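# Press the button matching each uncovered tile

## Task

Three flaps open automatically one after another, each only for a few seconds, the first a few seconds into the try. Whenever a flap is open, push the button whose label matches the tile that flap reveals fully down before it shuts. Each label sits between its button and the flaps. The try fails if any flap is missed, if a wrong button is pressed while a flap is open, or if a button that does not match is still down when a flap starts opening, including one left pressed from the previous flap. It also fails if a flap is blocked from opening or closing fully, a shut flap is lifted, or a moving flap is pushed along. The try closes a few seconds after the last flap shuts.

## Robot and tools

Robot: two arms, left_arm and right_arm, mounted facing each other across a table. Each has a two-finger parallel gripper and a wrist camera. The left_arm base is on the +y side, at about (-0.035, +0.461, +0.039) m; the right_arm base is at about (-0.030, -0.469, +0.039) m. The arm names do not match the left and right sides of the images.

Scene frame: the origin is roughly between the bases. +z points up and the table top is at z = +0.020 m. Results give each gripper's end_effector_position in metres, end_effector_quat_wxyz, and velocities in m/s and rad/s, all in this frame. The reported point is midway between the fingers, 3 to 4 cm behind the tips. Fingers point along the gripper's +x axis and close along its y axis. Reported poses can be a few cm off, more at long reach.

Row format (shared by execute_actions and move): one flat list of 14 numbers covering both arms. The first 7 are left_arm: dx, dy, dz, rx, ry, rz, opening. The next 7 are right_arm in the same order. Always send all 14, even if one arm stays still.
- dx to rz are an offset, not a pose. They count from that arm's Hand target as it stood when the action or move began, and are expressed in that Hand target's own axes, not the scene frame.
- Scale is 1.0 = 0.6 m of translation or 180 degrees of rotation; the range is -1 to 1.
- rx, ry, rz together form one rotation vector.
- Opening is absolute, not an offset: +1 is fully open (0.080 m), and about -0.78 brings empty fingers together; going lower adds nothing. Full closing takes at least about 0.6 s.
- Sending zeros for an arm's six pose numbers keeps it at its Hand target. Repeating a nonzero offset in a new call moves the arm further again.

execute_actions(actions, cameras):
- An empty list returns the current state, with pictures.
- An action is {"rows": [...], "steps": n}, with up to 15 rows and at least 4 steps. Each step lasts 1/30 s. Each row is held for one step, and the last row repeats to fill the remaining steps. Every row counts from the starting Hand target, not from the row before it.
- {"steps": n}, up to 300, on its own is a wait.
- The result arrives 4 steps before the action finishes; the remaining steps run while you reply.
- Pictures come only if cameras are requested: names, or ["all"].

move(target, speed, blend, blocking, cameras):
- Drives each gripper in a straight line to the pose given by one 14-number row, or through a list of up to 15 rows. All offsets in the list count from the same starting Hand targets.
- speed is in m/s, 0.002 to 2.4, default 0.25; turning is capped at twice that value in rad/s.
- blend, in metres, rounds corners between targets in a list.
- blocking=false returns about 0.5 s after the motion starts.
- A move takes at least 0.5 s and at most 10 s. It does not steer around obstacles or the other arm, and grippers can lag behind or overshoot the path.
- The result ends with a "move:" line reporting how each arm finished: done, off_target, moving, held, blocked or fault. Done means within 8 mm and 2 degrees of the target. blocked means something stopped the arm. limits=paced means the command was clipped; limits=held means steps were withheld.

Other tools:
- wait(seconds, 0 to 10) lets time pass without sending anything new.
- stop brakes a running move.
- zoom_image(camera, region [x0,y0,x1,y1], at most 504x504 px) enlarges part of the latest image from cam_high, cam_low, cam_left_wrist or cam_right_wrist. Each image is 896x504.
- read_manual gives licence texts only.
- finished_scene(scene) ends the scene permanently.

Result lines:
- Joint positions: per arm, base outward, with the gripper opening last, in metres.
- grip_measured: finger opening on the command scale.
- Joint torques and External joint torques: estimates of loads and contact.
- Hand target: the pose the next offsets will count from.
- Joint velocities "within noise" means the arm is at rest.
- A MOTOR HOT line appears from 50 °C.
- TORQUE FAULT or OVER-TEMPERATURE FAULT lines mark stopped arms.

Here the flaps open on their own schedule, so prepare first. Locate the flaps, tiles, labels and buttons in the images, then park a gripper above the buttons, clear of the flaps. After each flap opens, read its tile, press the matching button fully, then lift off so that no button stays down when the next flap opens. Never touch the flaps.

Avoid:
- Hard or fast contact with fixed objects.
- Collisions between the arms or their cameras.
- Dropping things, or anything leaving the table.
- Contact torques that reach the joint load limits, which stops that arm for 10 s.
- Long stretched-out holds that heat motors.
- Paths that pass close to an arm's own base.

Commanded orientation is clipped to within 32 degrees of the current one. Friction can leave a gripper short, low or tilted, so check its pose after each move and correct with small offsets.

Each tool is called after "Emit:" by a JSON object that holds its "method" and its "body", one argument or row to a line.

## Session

Emit:
{"method": "execute_actions", "body": {
  "actions": [],
  "cameras": ["all"]
}}

Emit:
{"method": "zoom_image", "body": {
  "camera": "cam_high",
  "region": [280, 100, 600, 380]
}}

Scene clock: 0.00 s of 3960.00 s.
left_arm: end_effector_position=(-0.1572, +0.3759, +0.2053) grip_measured=+1.000 end_effector_quat_wxyz=(+0.609, +0.390, +0.451, -0.524) | right_arm: end_effector_position=(-0.2447, -0.0885, +0.1660) grip_measured=+1.000 end_effector_quat_wxyz=(+0.513, -0.066, -0.193, +0.834)
Joint positions: left_arm=[-1.246 1.033 0.983 -1.471 -0.29 -1.393 0.08] | right_arm=[0.51 2.002 0.554 1.537 0.043 -0.405 0.08]
Joint velocities: within noise
Joint torques (N m): no reading
External joint torques (N m): no reading
Heat: left arm: hottest wrist pitch 29 °C (+0.0 °C/min); right arm: hottest wrist pitch 26 °C (+0.0 °C/min).
Hand target: left_arm -0.1573, +0.3758, +0.2058; +0.608, +0.389, +0.451, -0.525 | right_arm -0.2448, -0.0884, +0.1671; +0.513, -0.064, -0.194, +0.833

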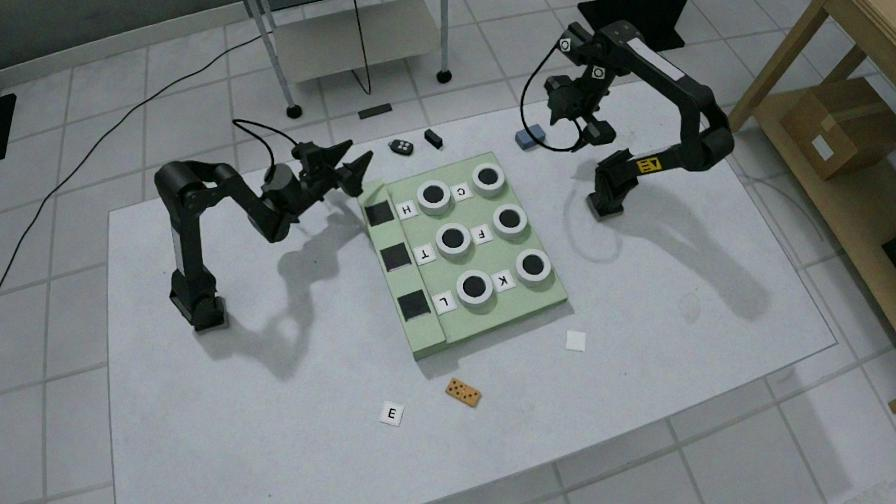

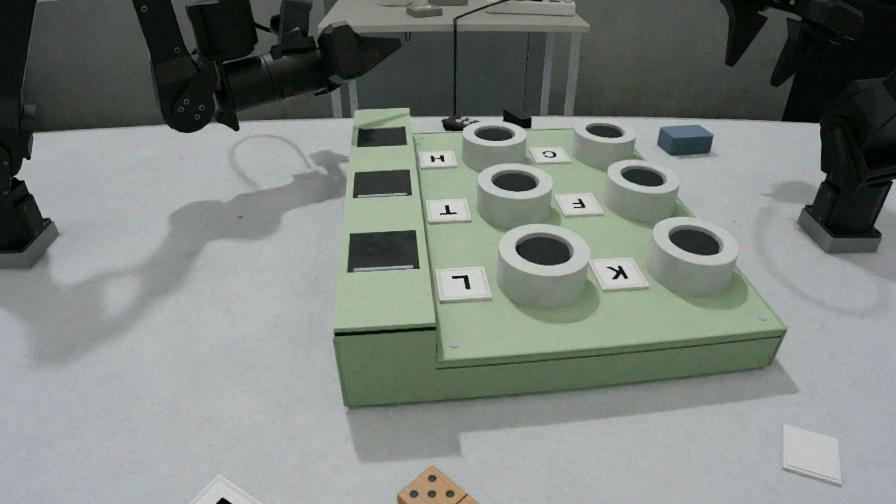

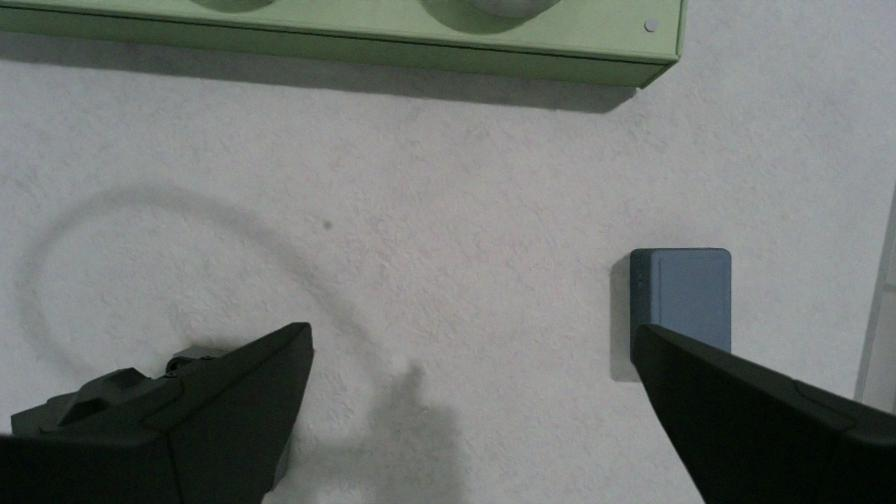

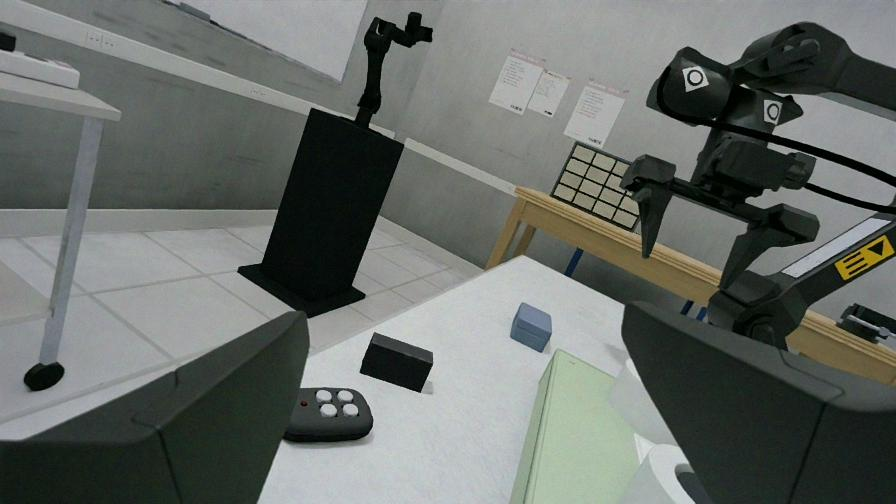

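Scaled by 1.575.

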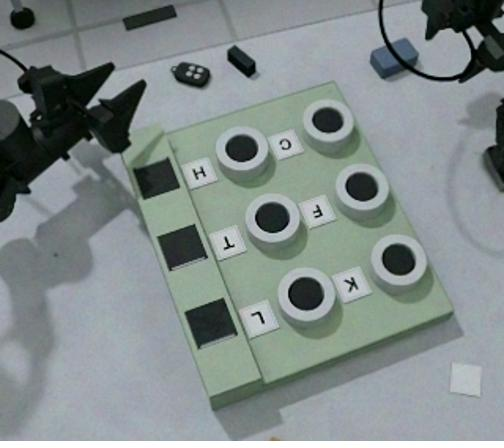

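Emit:
{"method": "move", "body": {
  "target": [0.168,0.128,0.376,0.0464,0.0937,-0.0067,-1,-0.0965,0.302,0.175,0.0146,-0.0619,0.146,1],
  "speed": 0.4
}}

Scene clock: 2.23 s of 3960.00 s.
left_arm: end_effector_position=(-0.0451, +0.1465, +0.1753) grip_measured=-0.759 end_effector_quat_wxyz=(+0.503, +0.499, +0.500, -0.499) | right_arm: end_effector_position=(-0.3990, -0.2390, +0.1807) grip_measured=+1.000 end_effector_quat_wxyz=(+0.289, -0.023, -0.202, +0.936)
Joint positions: left_arm=[-0.027 1.732 1.453 -1.289 -0.003 -0.04 0.001] | right_arm=[1.008 1.91 0.549 1.435 0.039 -0.405 0.08]
Joint velocities: within noise
Joint torques (N m): left_arm=[0.22 -6.13 5.84 0.54 0.08 0.2] | right_arm=[0.23 -7.6 4.22 1.7 0.11 0.05]
External joint torques (N m): left_arm=[0.22 0.73 0.22 0.2 0.09 0.2] | right_arm=[0.2 -1.01 0.2 0.06 0.12 0.03]
Heat: left arm: hottest wrist pitch 29 °C (+0.0 °C/min); right arm: hottest wrist pitch 26 °C (+0.0 °C/min).
Hand target: left_arm -0.0452, +0.1445, +0.1750; +0.501, +0.500, +0.500, -0.500 | right_arm -0.4006, -0.2385, +0.1875; +0.291, -0.014, -0.204, +0.935
Off the commanded pose: left_arm 0.002 m, 0 deg | right_arm 0.007 m, 1 deg.
Kept back: nothing.
move: done

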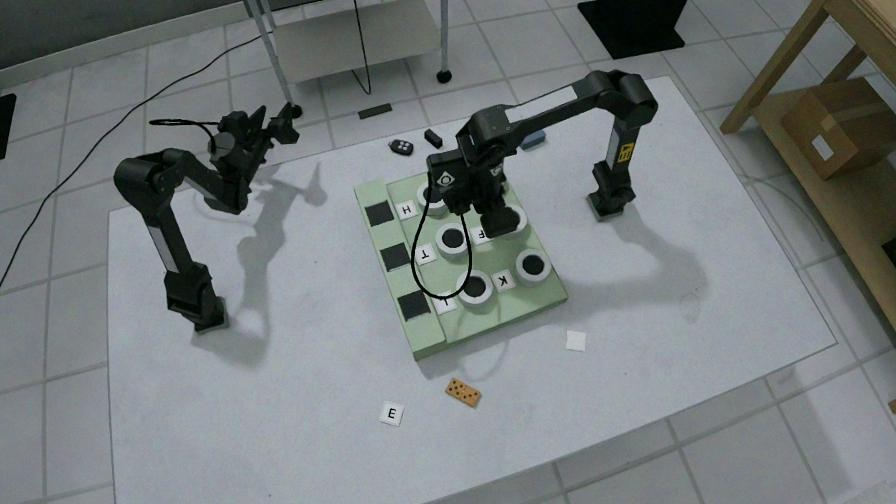

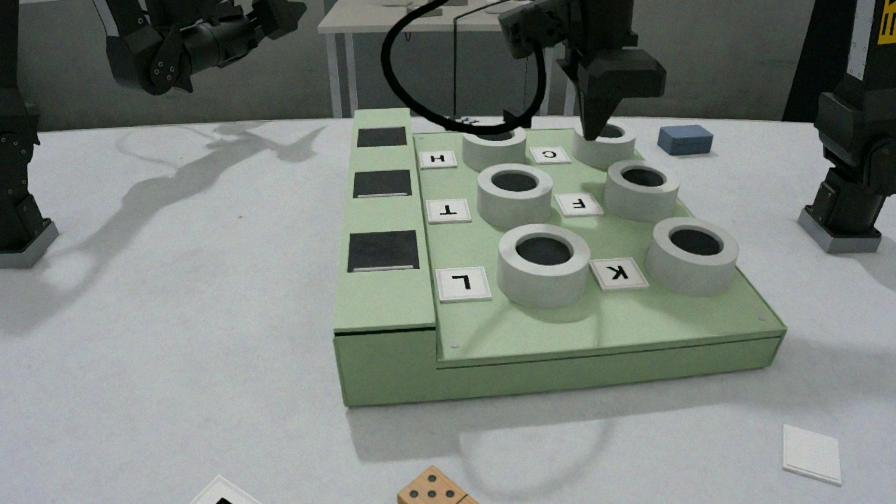

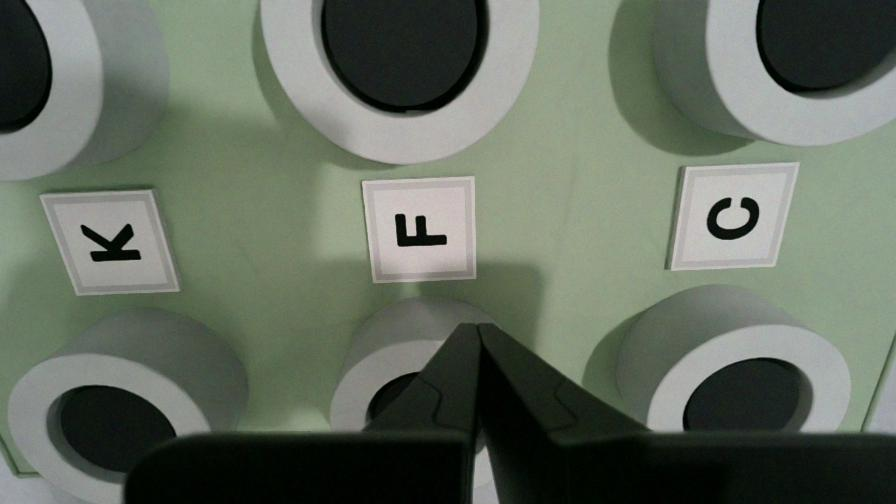

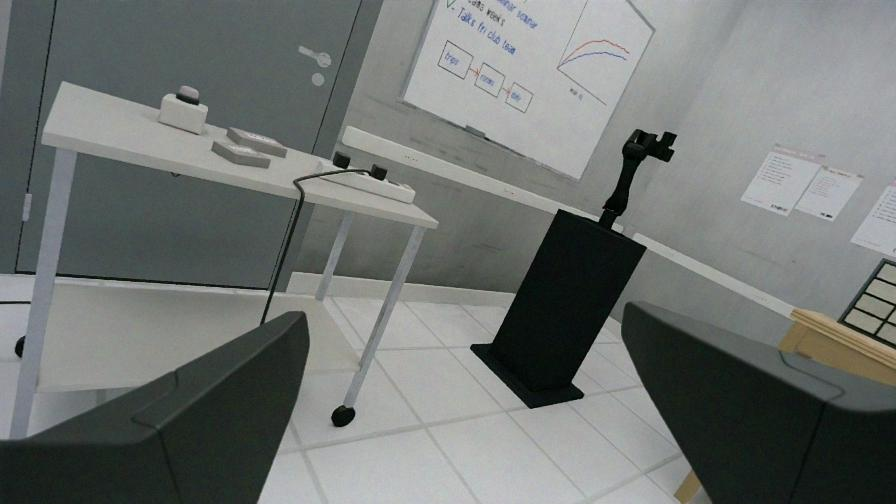

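Emit:
{"method": "wait", "body": {
  "seconds": 1.2,
  "cameras": ["cam_low","cam_high"]
}}

Scene clock: 3.80 s of 3960.00 s.
left_arm: end_effector_position=(-0.0451, +0.1467, +0.1750) grip_measured=-0.759 end_effector_quat_wxyz=(+0.502, +0.499, +0.500, -0.498) | right_arm: end_effector_position=(-0.3991, -0.2389, +0.1808) grip_measured=+1.000 end_effector_quat_wxyz=(+0.289, -0.023, -0.202, +0.936)
Joint positions: left_arm=[-0.027 1.733 1.453 -1.29 -0.003 -0.039 0.001] | right_arm=[1.008 1.91 0.55 1.435 0.039 -0.405 0.08]
Joint velocities: within noise
Joint torques (N m): left_arm=[0.24 -6.14 5.85 0.53 0.09 0.22] | right_arm=[0.26 -7.58 4.25 1.69 0.1 0.05]
External joint torques (N m): left_arm=[0.24 0.7 0.27 0.22 0.09 0.22] | right_arm=[0.27 -0.91 0.17 0.03 0.09 0.03]
Heat: left arm: hottest wrist pitch 29 °C (+0.0 °C/min); right arm: hottest wrist pitch 27 °C (+0.0 °C/min).
Hand target: left_arm -0.0452, +0.1446, +0.1749; +0.500, +0.500, +0.500, -0.500 | right_arm -0.4006, -0.2385, +0.1876; +0.291, -0.014, -0.204, +0.935
Off the commanded pose: left_arm 0.002 m, 0 deg | right_arm 0.007 m, 1 deg.
Steps of this call (1-47: nothing new was sent). Readings (end_effector_position of left_arm | right_arm):
1: (-0.0451, +0.1466, +0.1752) | (-0.3990, -0.2390, +0.1807)
2: (-0.0451, +0.1466, +0.1751) | (-0.3990, -0.2390, +0.1807)
4: (-0.0451, +0.1466, +0.1750) | (-0.3991, -0.2389, +0.1808)
8: (-0.0451, +0.1466, +0.1750) | (-0.3991, -0.2389, +0.1808)
47: the state above
Images, in order (width x height): cam_high 896x504, cam_low 896x504.

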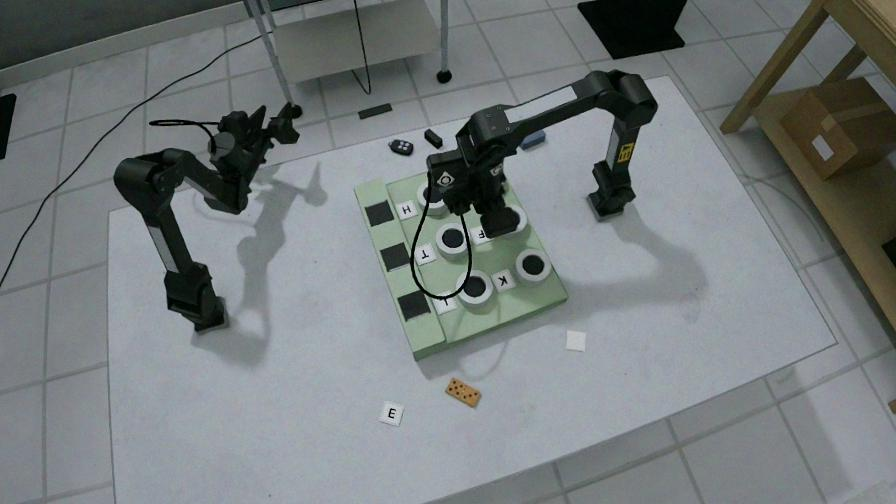

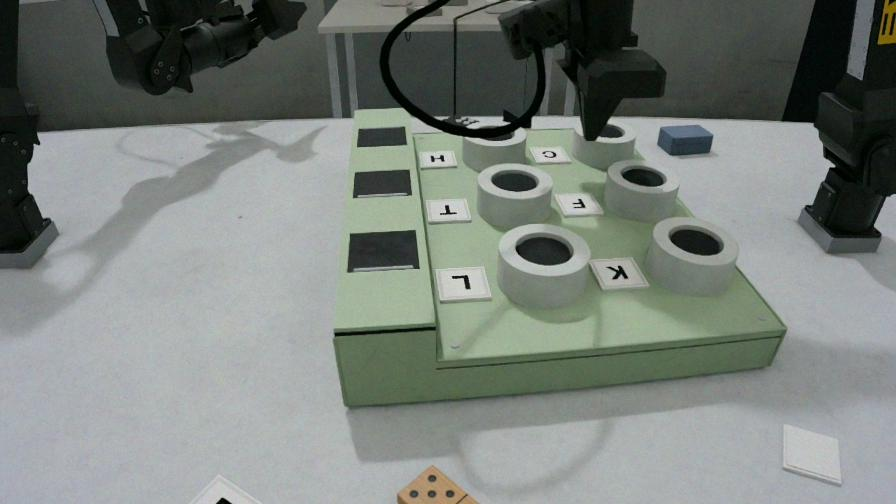

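Emit:
{"method": "wait", "body": {
  "seconds": 0.6,
  "cameras": ["cam_low","cam_high"]
}}

Scene clock: 4.47 s of 3960.00 s.
left_arm: end_effector_position=(-0.0451, +0.1467, +0.1750) grip_measured=-0.759 end_effector_quat_wxyz=(+0.502, +0.499, +0.500, -0.498) | right_arm: end_effector_position=(-0.3991, -0.2389, +0.1808) grip_measured=+1.000 end_effector_quat_wxyz=(+0.289, -0.023, -0.202, +0.936)
Joint positions: left_arm=[-0.027 1.733 1.453 -1.29 -0.003 -0.039 0.001] | right_arm=[1.008 1.91 0.55 1.435 0.039 -0.405 0.08]
Joint velocities: within noise
Joint torques (N m): left_arm=[0.26 -6.12 5.73 0.56 0.12 0.22] | right_arm=[0.24 -7.61 4.28 1.7 0.11 0.05]
External joint torques (N m): left_arm=[0.25 0.69 0.14 0.22 0.13 0.22] | right_arm=[0.22 -1.02 0.22 0.06 0.11 0.03]
Heat: left arm: hottest wrist pitch 29 °C (+0.0 °C/min); right arm: hottest wrist pitch 27 °C (+0.0 °C/min).
Hand target: left_arm -0.0452, +0.1446, +0.1749; +0.500, +0.500, +0.500, -0.500 | right_arm -0.4006, -0.2385, +0.1876; +0.291, -0.014, -0.204, +0.935
Off the commanded pose: left_arm 0.002 m, 0 deg | right_arm 0.007 m, 1 deg.
Steps of this call (1-20: nothing new was sent). Readings (end_effector_position of left_arm | right_arm):
1: (-0.0451, +0.1467, +0.1750) | (-0.3991, -0.2389, +0.1808)
2: (-0.0451, +0.1467, +0.1750) | (-0.3991, -0.2389, +0.1808)
4: (-0.0451, +0.1467, +0.1750) | (-0.3991, -0.2389, +0.1808)
8: (-0.0451, +0.1467, +0.1750) | (-0.3991, -0.2389, +0.1808)
20: the state above
Images, in order (width x height): cam_high 896x504, cam_low 896x504.

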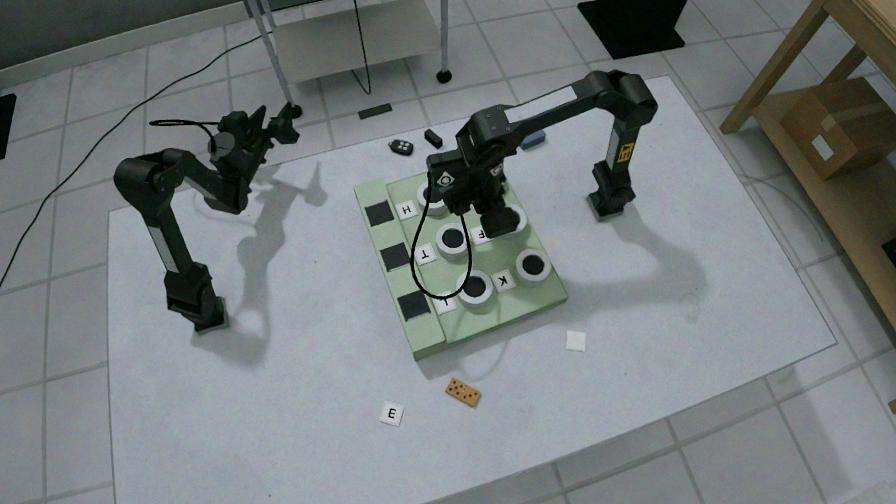

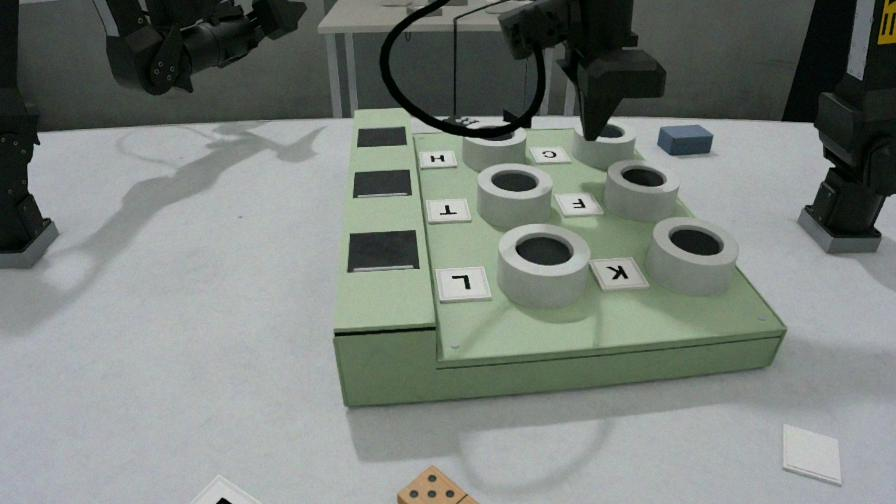

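Emit:
{"method": "wait", "body": {
  "seconds": 0.6,
  "cameras": ["cam_low","cam_high"]
}}

Scene clock: 5.17 s of 3960.00 s.
left_arm: end_effector_position=(-0.0451, +0.1467, +0.1750) grip_measured=-0.759 end_effector_quat_wxyz=(+0.502, +0.499, +0.500, -0.498) | right_arm: end_effector_position=(-0.3991, -0.2389, +0.1808) grip_measured=+1.000 end_effector_quat_wxyz=(+0.289, -0.023, -0.202, +0.936)
Joint positions: left_arm=[-0.027 1.733 1.453 -1.29 -0.003 -0.039 0.001] | right_arm=[1.008 1.91 0.55 1.435 0.039 -0.405 0.08]
Joint velocities: within noise
Joint torques (N m): left_arm=[0.14 -6.15 5.75 0.56 0.1 0.22] | right_arm=[0.25 -7.6 4.27 1.69 0.11 0.05]
External joint torques (N m): left_arm=[0.14 0.72 0.08 0.2 0.1 0.21] | right_arm=[0.23 -1.04 0.25 0.07 0.11 0.03]
Heat: left arm: hottest wrist pitch 29 °C (+0.0 °C/min); right arm: hottest wrist pitch 27 °C (+11.6 °C/min).
Hand target: left_arm -0.0452, +0.1446, +0.1749; +0.500, +0.500, +0.500, -0.500 | right_arm -0.4006, -0.2385, +0.1875; +0.291, -0.014, -0.204, +0.935
Off the commanded pose: left_arm 0.002 m, 0 deg | right_arm 0.007 m, 1 deg.
Steps of this call (1-21: nothing new was sent). Readings (end_effector_position of left_arm | right_arm):
1: (-0.0451, +0.1467, +0.1750) | (-0.3991, -0.2389, +0.1808)
2: (-0.0451, +0.1467, +0.1750) | (-0.3991, -0.2389, +0.1808)
4: (-0.0451, +0.1467, +0.1750) | (-0.3991, -0.2389, +0.1808)
8: (-0.0451, +0.1467, +0.1750) | (-0.3991, -0.2389, +0.1808)
21: the state above
Images, in order (width x height): cam_high 896x504, cam_low 896x504.

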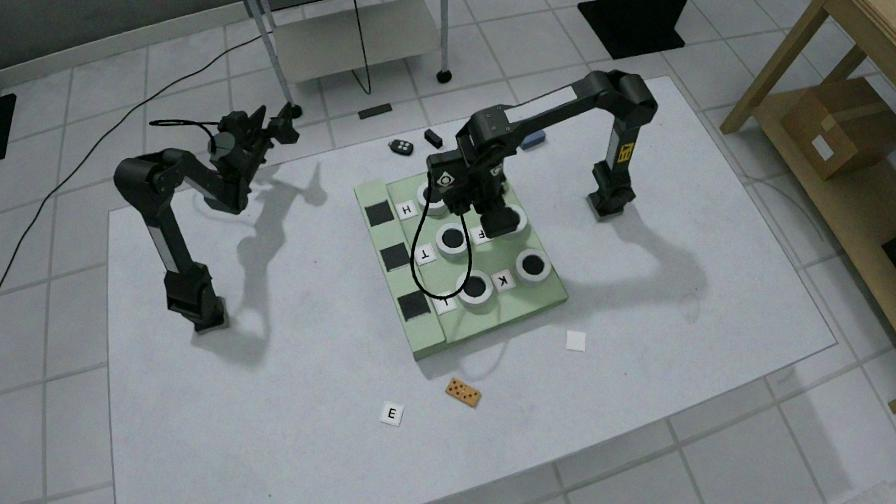

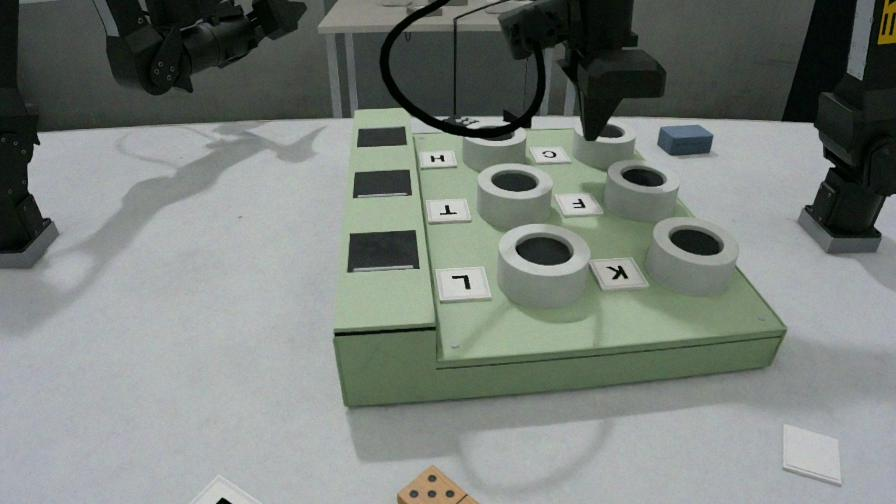

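Emit:
{"method": "wait", "body": {
  "seconds": 0.6,
  "cameras": ["cam_low"]
}}

Scene clock: 5.87 s of 3960.00 s.
left_arm: end_effector_position=(-0.0451, +0.1467, +0.1750) grip_measured=-0.759 end_effector_quat_wxyz=(+0.502, +0.499, +0.500, -0.498) | right_arm: end_effector_position=(-0.3992, -0.2389, +0.1809) grip_measured=+1.000 end_effector_quat_wxyz=(+0.289, -0.022, -0.202, +0.936)
Joint positions: left_arm=[-0.027 1.733 1.453 -1.29 -0.003 -0.039 0.001] | right_arm=[1.008 1.91 0.55 1.435 0.039 -0.405 0.08]
Joint velocities: within noise
Joint torques (N m): left_arm=[0.17 -6.12 5.74 0.55 0.09 0.22] | right_arm=[0.22 -7.61 4.27 1.69 0.11 0.03]
External joint torques (N m): left_arm=[0.21 0.69 0.17 0.22 0.09 0.22] | right_arm=[0.2 -0.95 0.22 0.03 0.11 0.01]
Heat: left arm: hottest wrist pitch 29 °C (+0.0 °C/min); right arm: hottest wrist pitch 27 °C (+10.2 °C/min).
Hand target: left_arm -0.0452, +0.1446, +0.1749; +0.500, +0.500, +0.500, -0.500 | right_arm -0.4006, -0.2384, +0.1877; +0.291, -0.014, -0.204, +0.935
Off the commanded pose: left_arm 0.002 m, 0 deg | right_arm 0.007 m, 1 deg.
Steps of this call (1-21: nothing new was sent). Readings (end_effector_position of left_arm | right_arm):
1: (-0.0451, +0.1467, +0.1750) | (-0.3991, -0.2389, +0.1808)
2: (-0.0451, +0.1467, +0.1750) | (-0.3991, -0.2389, +0.1808)
4: (-0.0451, +0.1467, +0.1750) | (-0.3991, -0.2389, +0.1808)
8: (-0.0451, +0.1467, +0.1750) | (-0.3991, -0.2389, +0.1808)
21: the state above
Images, in order (width x height): cam_low 896x504.

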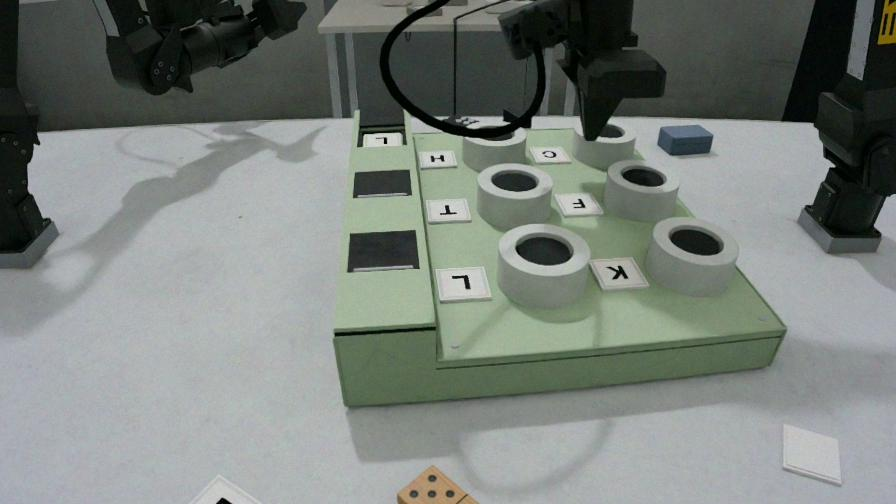

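Emit:
{"method": "zoom_image", "body": {
  "camera": "cam_low",
  "region": [340, 100, 460, 168]
}}

Scaled by 4.200.

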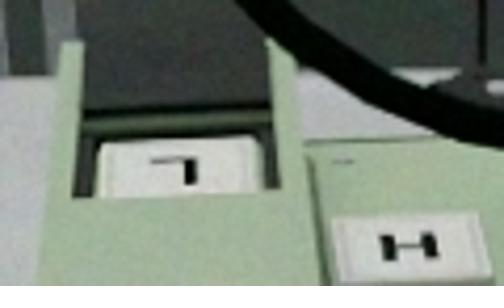

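Emit:
{"method": "move", "body": {
  "target": [
    [0.008,0.247,0.116,0,0,0,-1,0,0,0,0,0,0,1],
    [0.125,0.247,0.116,0,0,0,-1,0,0,0,0,0,0,1]
  ],
  "speed": [0.35,0.15],
  "cameras": ["cam_low","cam_high","cam_left_wrist"]
}}

Scene clock: 7.57 s of 3960.00 s.
left_arm: end_effector_position=(+0.1042, +0.0741, +0.1332) grip_measured=-0.759 end_effector_quat_wxyz=(+0.522, +0.488, +0.482, -0.507) | right_arm: end_effector_position=(-0.3992, -0.2389, +0.1809) grip_measured=+1.000 end_effector_quat_wxyz=(+0.289, -0.022, -0.202, +0.936)
Joint positions: left_arm=[0.352 2.072 1.739 -1.176 0 0.337 0.001] | right_arm=[1.008 1.91 0.55 1.435 0.039 -0.405 0.08]
Joint velocities: within noise
Joint torques (N m): left_arm=[-0.13 -2.81 1.66 2.89 0.02 0.21] | right_arm=[0.22 -7.58 4.33 1.7 0.11 0.03]
External joint torques (N m): left_arm=[-0.15 6.55 -4.03 2.47 0.01 0.21] | right_arm=[0.19 -0.92 0.24 0.04 0.12 0.01]
Heat: left arm: hottest wrist pitch 29 °C (+0.0 °C/min); right arm: hottest wrist pitch 28 °C (+15.9 °C/min).
Hand target: left_arm +0.1031, +0.0751, +0.1001; +0.500, +0.500, +0.500, -0.500 | right_arm -0.4006, -0.2384, +0.1877; +0.291, -0.014, -0.204, +0.935
Off the commanded pose: left_arm 0.033 m, 4 deg | right_arm 0.007 m, 1 deg.
Kept back: nothing.
move: off_target (left_arm)
Images, in order (width x height): cam_high 896x504, cam_low 896x504, cam_left_wrist 896x504.

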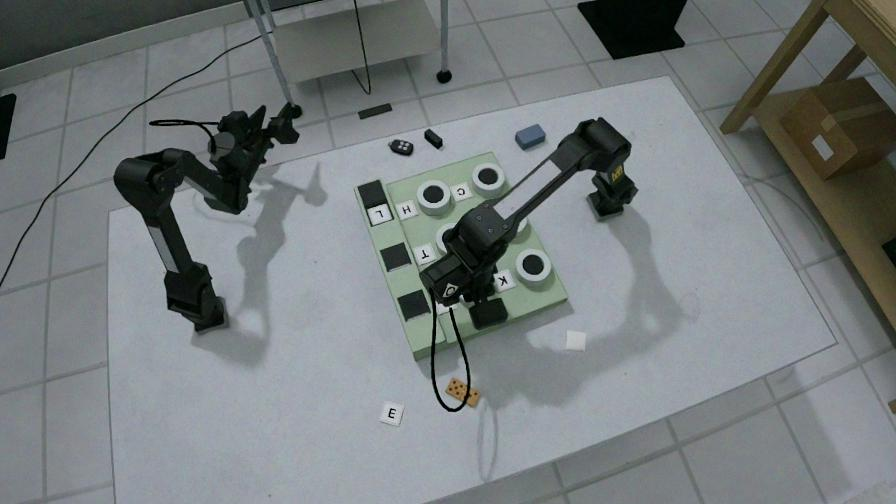

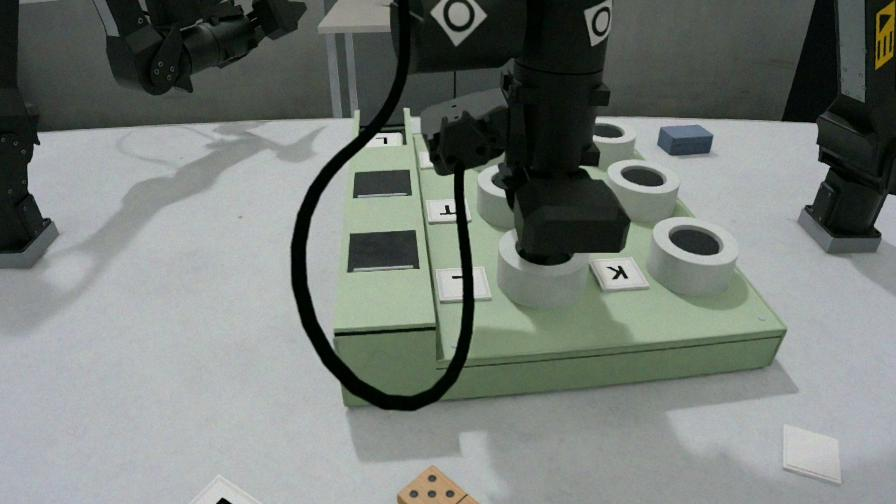

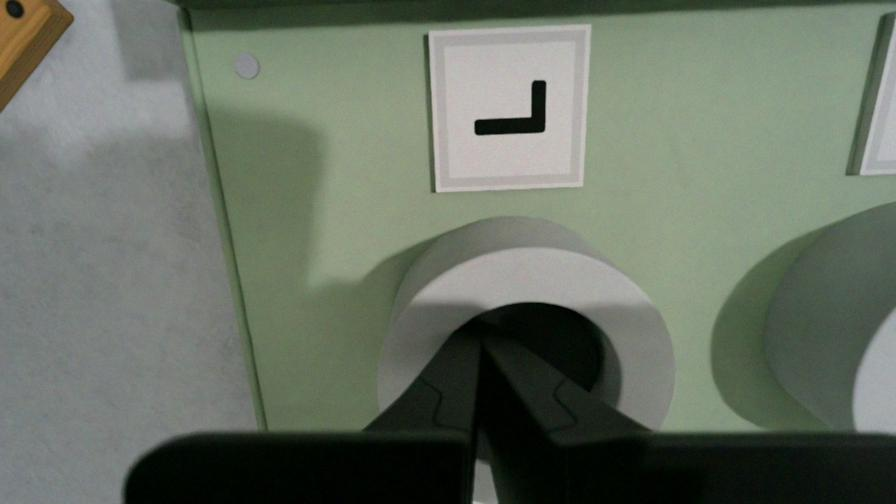

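Emit:
{"method": "move", "body": {
  "target": [
    [-0.06,-0.03,-0.017,0,0,0,-1,0,0,0,0,0,0,1],
    [0.0,-0.03,-0.017,0,0,0,-1,0,0,0,0,0,0,1]
  ],
  "speed": [0.3,0.18],
  "cameras": ["cam_low","cam_high","cam_left_wrist"]
}}

Scene clock: 8.60 s of 3960.00 s.
left_arm: end_effector_position=(+0.0911, +0.0815, +0.1340) grip_measured=-0.759 end_effector_quat_wxyz=(+0.527, +0.488, +0.475, -0.508) end_effector_velocity=(-0.002, -0.001, +0.005) end_effector_angular_velocity=(-0.019, +0.002, +0.004) | right_arm: end_effector_position=(-0.3992, -0.2389, +0.1809) grip_measured=+1.000 end_effector_quat_wxyz=(+0.289, -0.022, -0.202, +0.936)
Joint positions: left_arm=[0.324 2.012 1.653 -1.134 -0.008 0.311 0.001] | right_arm=[1.008 1.91 0.55 1.435 0.039 -0.405 0.08]
Joint velocities: left_arm=[-0.002 -0.017 -0.007 0.007 0.007 -0.007 0] | right_arm=[within noise]
Joint torques (N m): left_arm=[-0.75 -2.47 1.06 2.19 0.24 -0.17] | right_arm=[0.22 -7.59 4.27 1.71 0.1 0.04]
External joint torques (N m): left_arm=[-0.74 6.3 -4.63 1.69 0.23 -0.17] | right_arm=[0.22 -0.98 0.22 0.06 0.1 0.02]
Heat: left arm: hottest wrist pitch 30 °C (+7.0 °C/min); right arm: hottest wrist pitch 28 °C (+14.0 °C/min).
Hand target: left_arm +0.0851, +0.0854, +0.1000; +0.500, +0.500, +0.500, -0.500 | right_arm -0.4006, -0.2384, +0.1877; +0.291, -0.014, -0.204, +0.935
Off the commanded pose: left_arm 0.035 m, 4 deg | right_arm 0.007 m, 1 deg.
Kept back: nothing.
move: off_target (left_arm)
Images, in order (width x height): cam_high 896x504, cam_low 896x504, cam_left_wrist 896x504.

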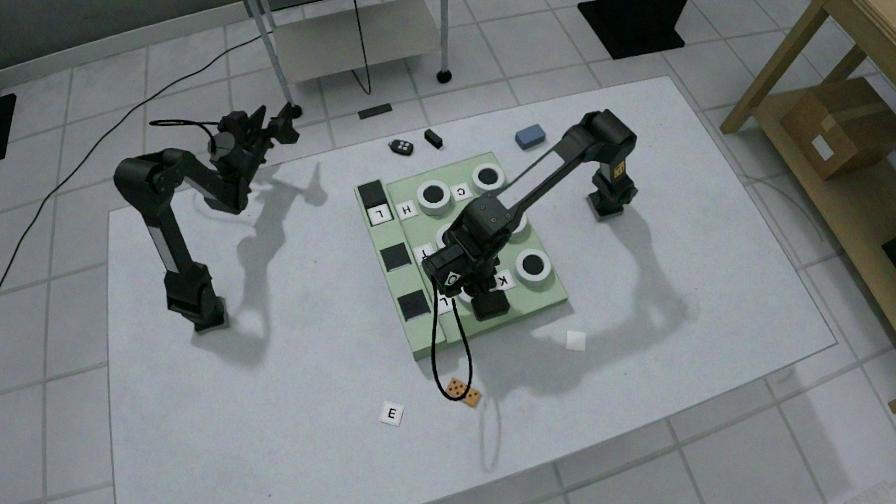

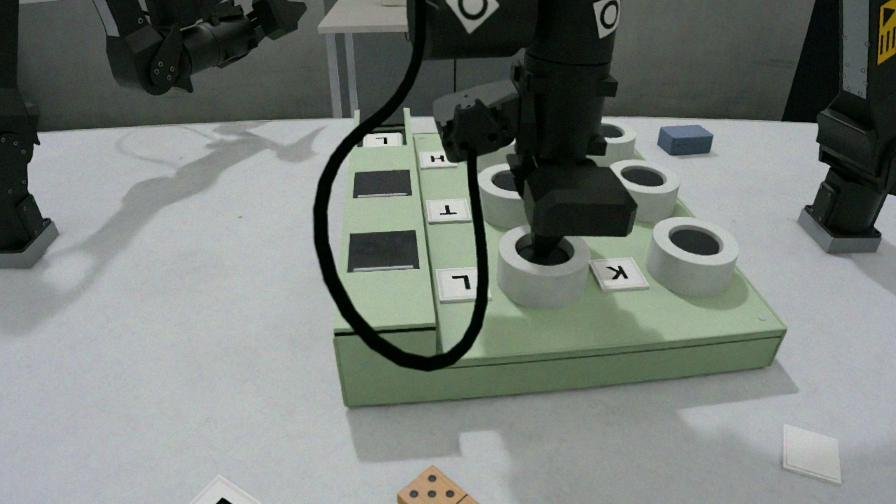

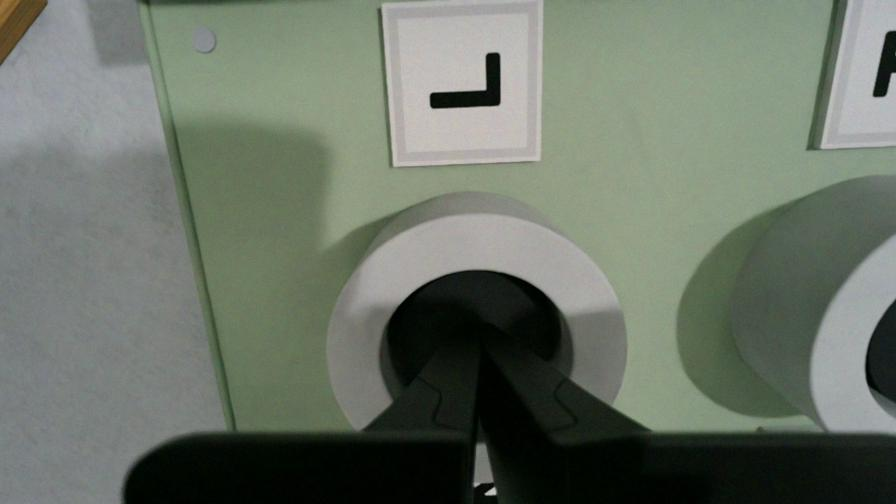

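Emit:
{"method": "move", "body": {
  "target": [
    [-0.142,0,0,0,0,0,-1,0,0,0,0,0,0,1],
    [-0.135,-0.208,-0.1,0,0,0,-1,0,0,0,0,0,0,1]
  ],
  "speed": [0.25,0.4],
  "blend": 0.02,
  "cameras": ["cam_low","cam_high","cam_left_wrist"]
}}

Scene clock: 10.07 s of 3960.00 s.
left_arm: end_effector_position=(-0.0408, +0.1441, +0.1789) grip_measured=-0.759 end_effector_quat_wxyz=(+0.495, +0.502, +0.502, -0.500) | right_arm: end_effector_position=(-0.3992, -0.2389, +0.1809) grip_measured=+1.000 end_effector_quat_wxyz=(+0.289, -0.022, -0.202, +0.936)
Joint positions: left_arm=[-0.01 1.751 1.49 -1.32 0.005 -0.012 0.001] | right_arm=[1.008 1.91 0.55 1.435 0.039 -0.405 0.08]
Joint velocities: within noise
Joint torques (N m): left_arm=[0.21 -8.73 4.16 0.94 -0.17 -0.17] | right_arm=[0.24 -7.61 4.26 1.69 0.1 0.05]
External joint torques (N m): left_arm=[0.21 -1.68 -1.5 0.61 -0.17 -0.17] | right_arm=[0.24 -0.96 0.19 0.04 0.1 0.03]
Heat: left arm: hottest wrist pitch 30 °C (+6.0 °C/min); right arm: hottest wrist pitch 28 °C (+11.9 °C/min).
Hand target: left_arm -0.0398, +0.1452, +0.1810; +0.500, +0.500, +0.500, -0.500 | right_arm -0.4006, -0.2384, +0.1876; +0.291, -0.014, -0.204, +0.935
Off the commanded pose: left_arm 0.003 m, 1 deg | right_arm 0.007 m, 1 deg.
Kept back: nothing.
move: done
Images, in order (width x height): cam_high 896x504, cam_low 896x504, cam_left_wrist 896x504.

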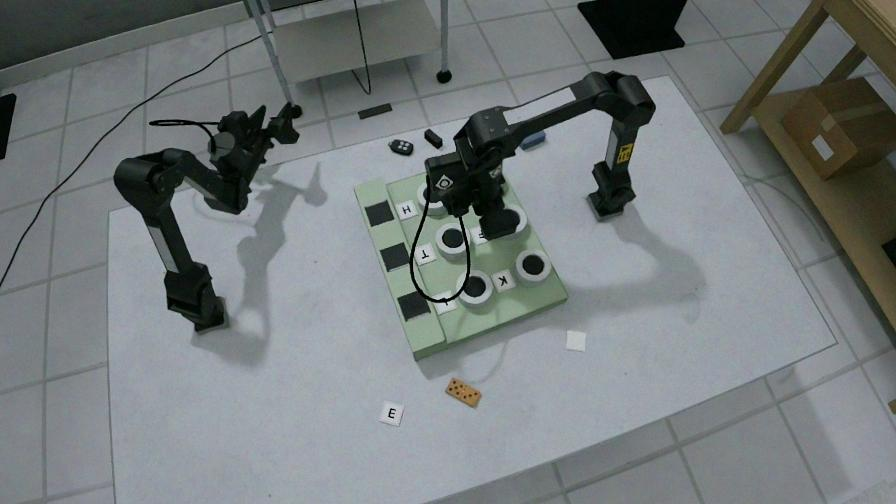

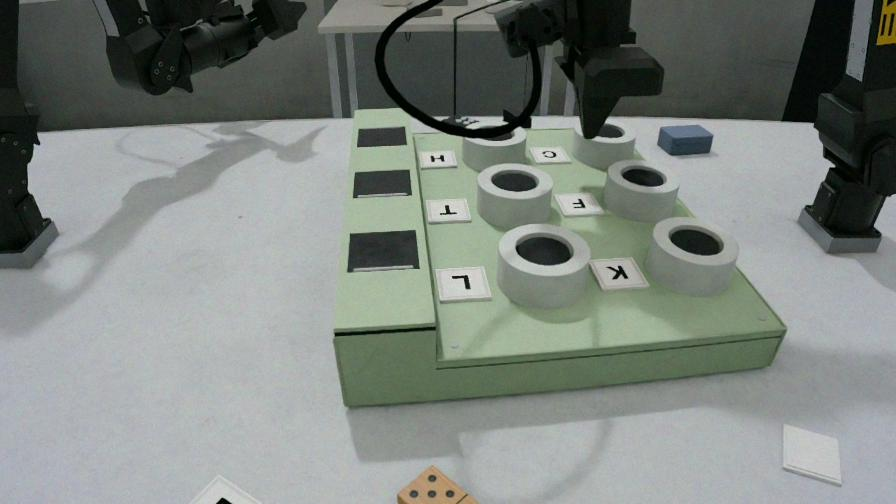

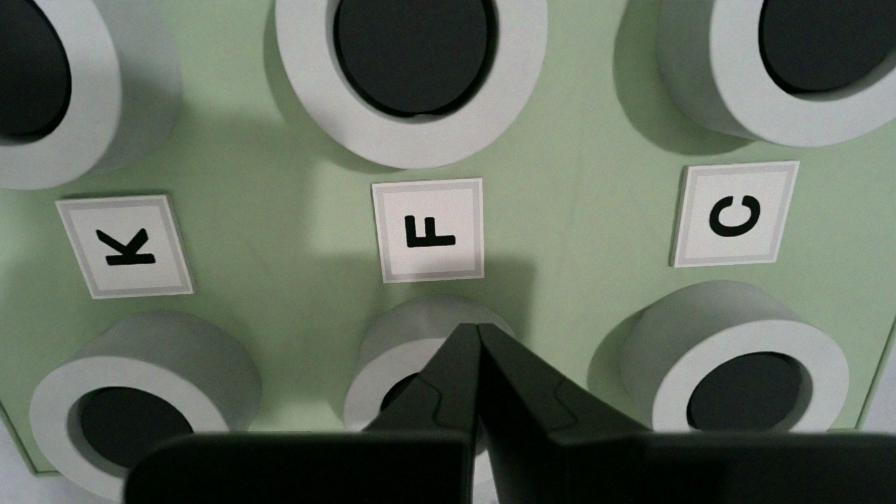

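Emit:
{"method": "wait", "body": {
  "seconds": 0.8,
  "cameras": ["cam_low","cam_high"]
}}

Scene clock: 10.90 s of 3960.00 s.
left_arm: end_effector_position=(-0.0408, +0.1440, +0.1789) grip_measured=-0.759 end_effector_quat_wxyz=(+0.496, +0.502, +0.503, -0.500) | right_arm: end_effector_position=(-0.3992, -0.2389, +0.1809) grip_measured=+1.000 end_effector_quat_wxyz=(+0.289, -0.022, -0.202, +0.936)
Joint positions: left_arm=[-0.01 1.751 1.49 -1.319 0.005 -0.013 0.001] | right_arm=[1.008 1.91 0.55 1.435 0.039 -0.405 0.08]
Joint velocities: within noise
Joint torques (N m): left_arm=[0.19 -8.7 4.11 0.95 -0.17 -0.16] | right_arm=[0.19 -7.6 4.26 1.7 0.11 0.04]
External joint torques (N m): left_arm=[0.2 -1.75 -1.49 0.63 -0.17 -0.16] | right_arm=[0.19 -1.03 0.25 0.07 0.11 0.02]
Heat: left arm: hottest wrist pitch 30 °C (+5.5 °C/min); right arm: hottest wrist pitch 29 °C (+16.5 °C/min).
Hand target: left_arm -0.0398, +0.1452, +0.1810; +0.501, +0.500, +0.500, -0.500 | right_arm -0.4006, -0.2384, +0.1876; +0.291, -0.014, -0.204, +0.935
Off the commanded pose: left_arm 0.003 m, 1 deg | right_arm 0.007 m, 1 deg.
Steps of this call (1-25: nothing new was sent). Readings (end_effector_position of left_arm | right_arm):
1: (-0.0408, +0.1440, +0.1789) | (-0.3992, -0.2389, +0.1809)
2: (-0.0408, +0.1440, +0.1789) | (-0.3992, -0.2389, +0.1809)
4: (-0.0408, +0.1440, +0.1789) | (-0.3992, -0.2389, +0.1809)
8: (-0.0408, +0.1440, +0.1789) | (-0.3992, -0.2389, +0.1809)
25: the state above
Images, in order (width x height): cam_high 896x504, cam_low 896x504.

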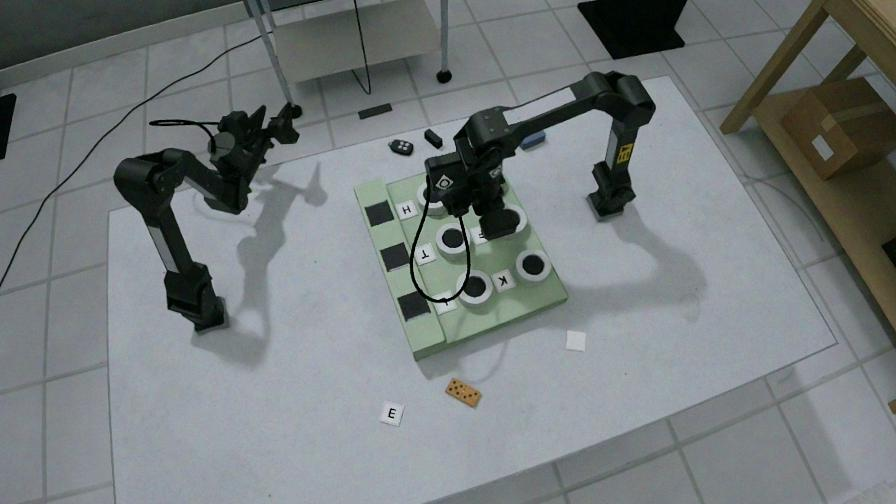

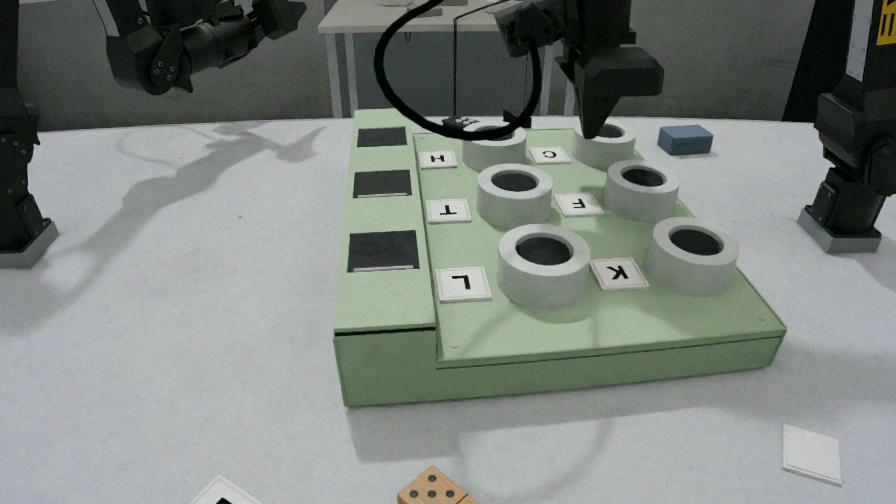

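Emit:
{"method": "wait", "body": {
  "seconds": 0.8,
  "cameras": ["cam_low","cam_high"]
}}

Scene clock: 11.77 s of 3960.00 s.
left_arm: end_effector_position=(-0.0408, +0.1440, +0.1789) grip_measured=-0.759 end_effector_quat_wxyz=(+0.496, +0.502, +0.503, -0.500) | right_arm: end_effector_position=(-0.3992, -0.2389, +0.1809) grip_measured=+1.000 end_effector_quat_wxyz=(+0.289, -0.022, -0.202, +0.936)
Joint positions: left_arm=[-0.01 1.751 1.49 -1.319 0.005 -0.013 0.001] | right_arm=[1.008 1.91 0.55 1.435 0.039 -0.405 0.08]
Joint velocities: within noise
Joint torques (N m): left_arm=[0.24 -8.72 4.17 0.95 -0.14 -0.13] | right_arm=[0.23 -7.57 4.26 1.69 0.12 0.05]
External joint torques (N m): left_arm=[0.24 -1.77 -1.43 0.63 -0.14 -0.13] | right_arm=[0.21 -1.05 0.26 0.08 0.13 0.03]
Heat: left arm: hottest wrist pitch 30 °C (+5.1 °C/min); right arm: hottest wrist pitch 29 °C (+15.3 °C/min).
Hand target: left_arm -0.0398, +0.1452, +0.1811; +0.501, +0.500, +0.500, -0.500 | right_arm -0.4006, -0.2384, +0.1876; +0.291, -0.014, -0.204, +0.935
Off the commanded pose: left_arm 0.003 m, 1 deg | right_arm 0.007 m, 1 deg.
Steps of this call (1-26: nothing new was sent). Readings (end_effector_position of left_arm | right_arm):
1: (-0.0408, +0.1440, +0.1789) | (-0.3992, -0.2389, +0.1809)
2: (-0.0408, +0.1440, +0.1789) | (-0.3992, -0.2389, +0.1809)
4: (-0.0408, +0.1440, +0.1789) | (-0.3992, -0.2389, +0.1809)
8: (-0.0408, +0.1440, +0.1789) | (-0.3992, -0.2389, +0.1809)
26: the state above
Images, in order (width x height): cam_high 896x504, cam_low 896x504.

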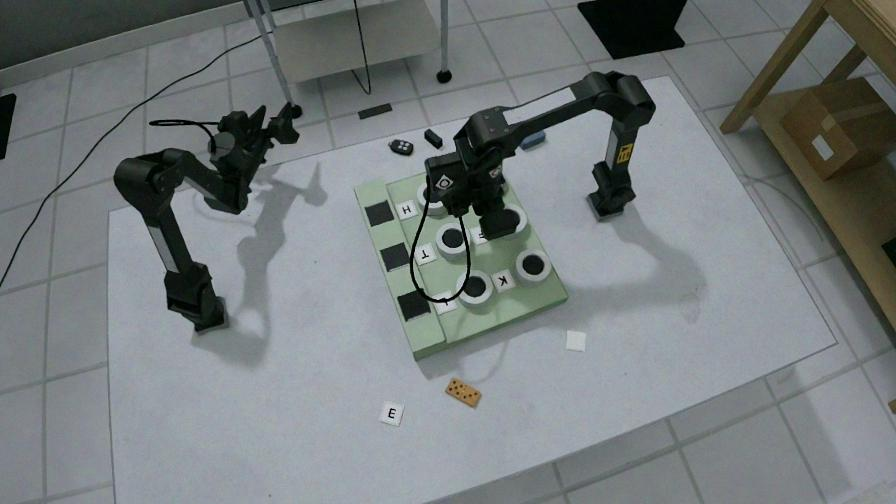

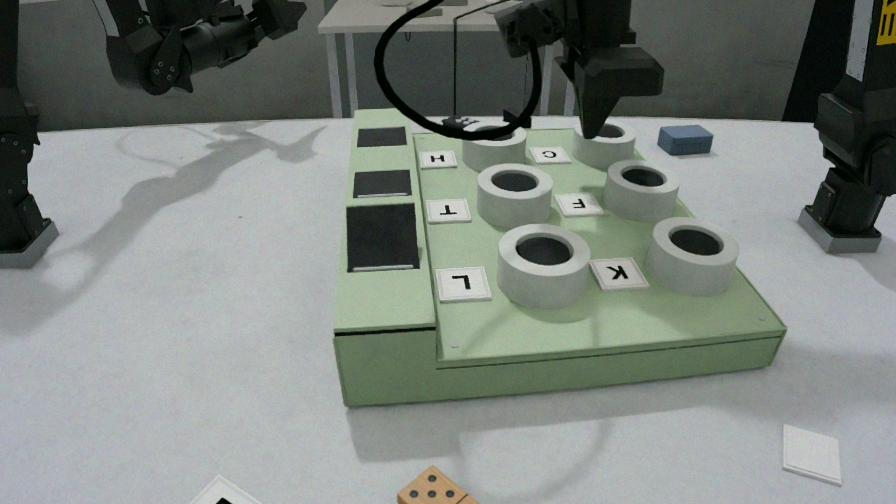

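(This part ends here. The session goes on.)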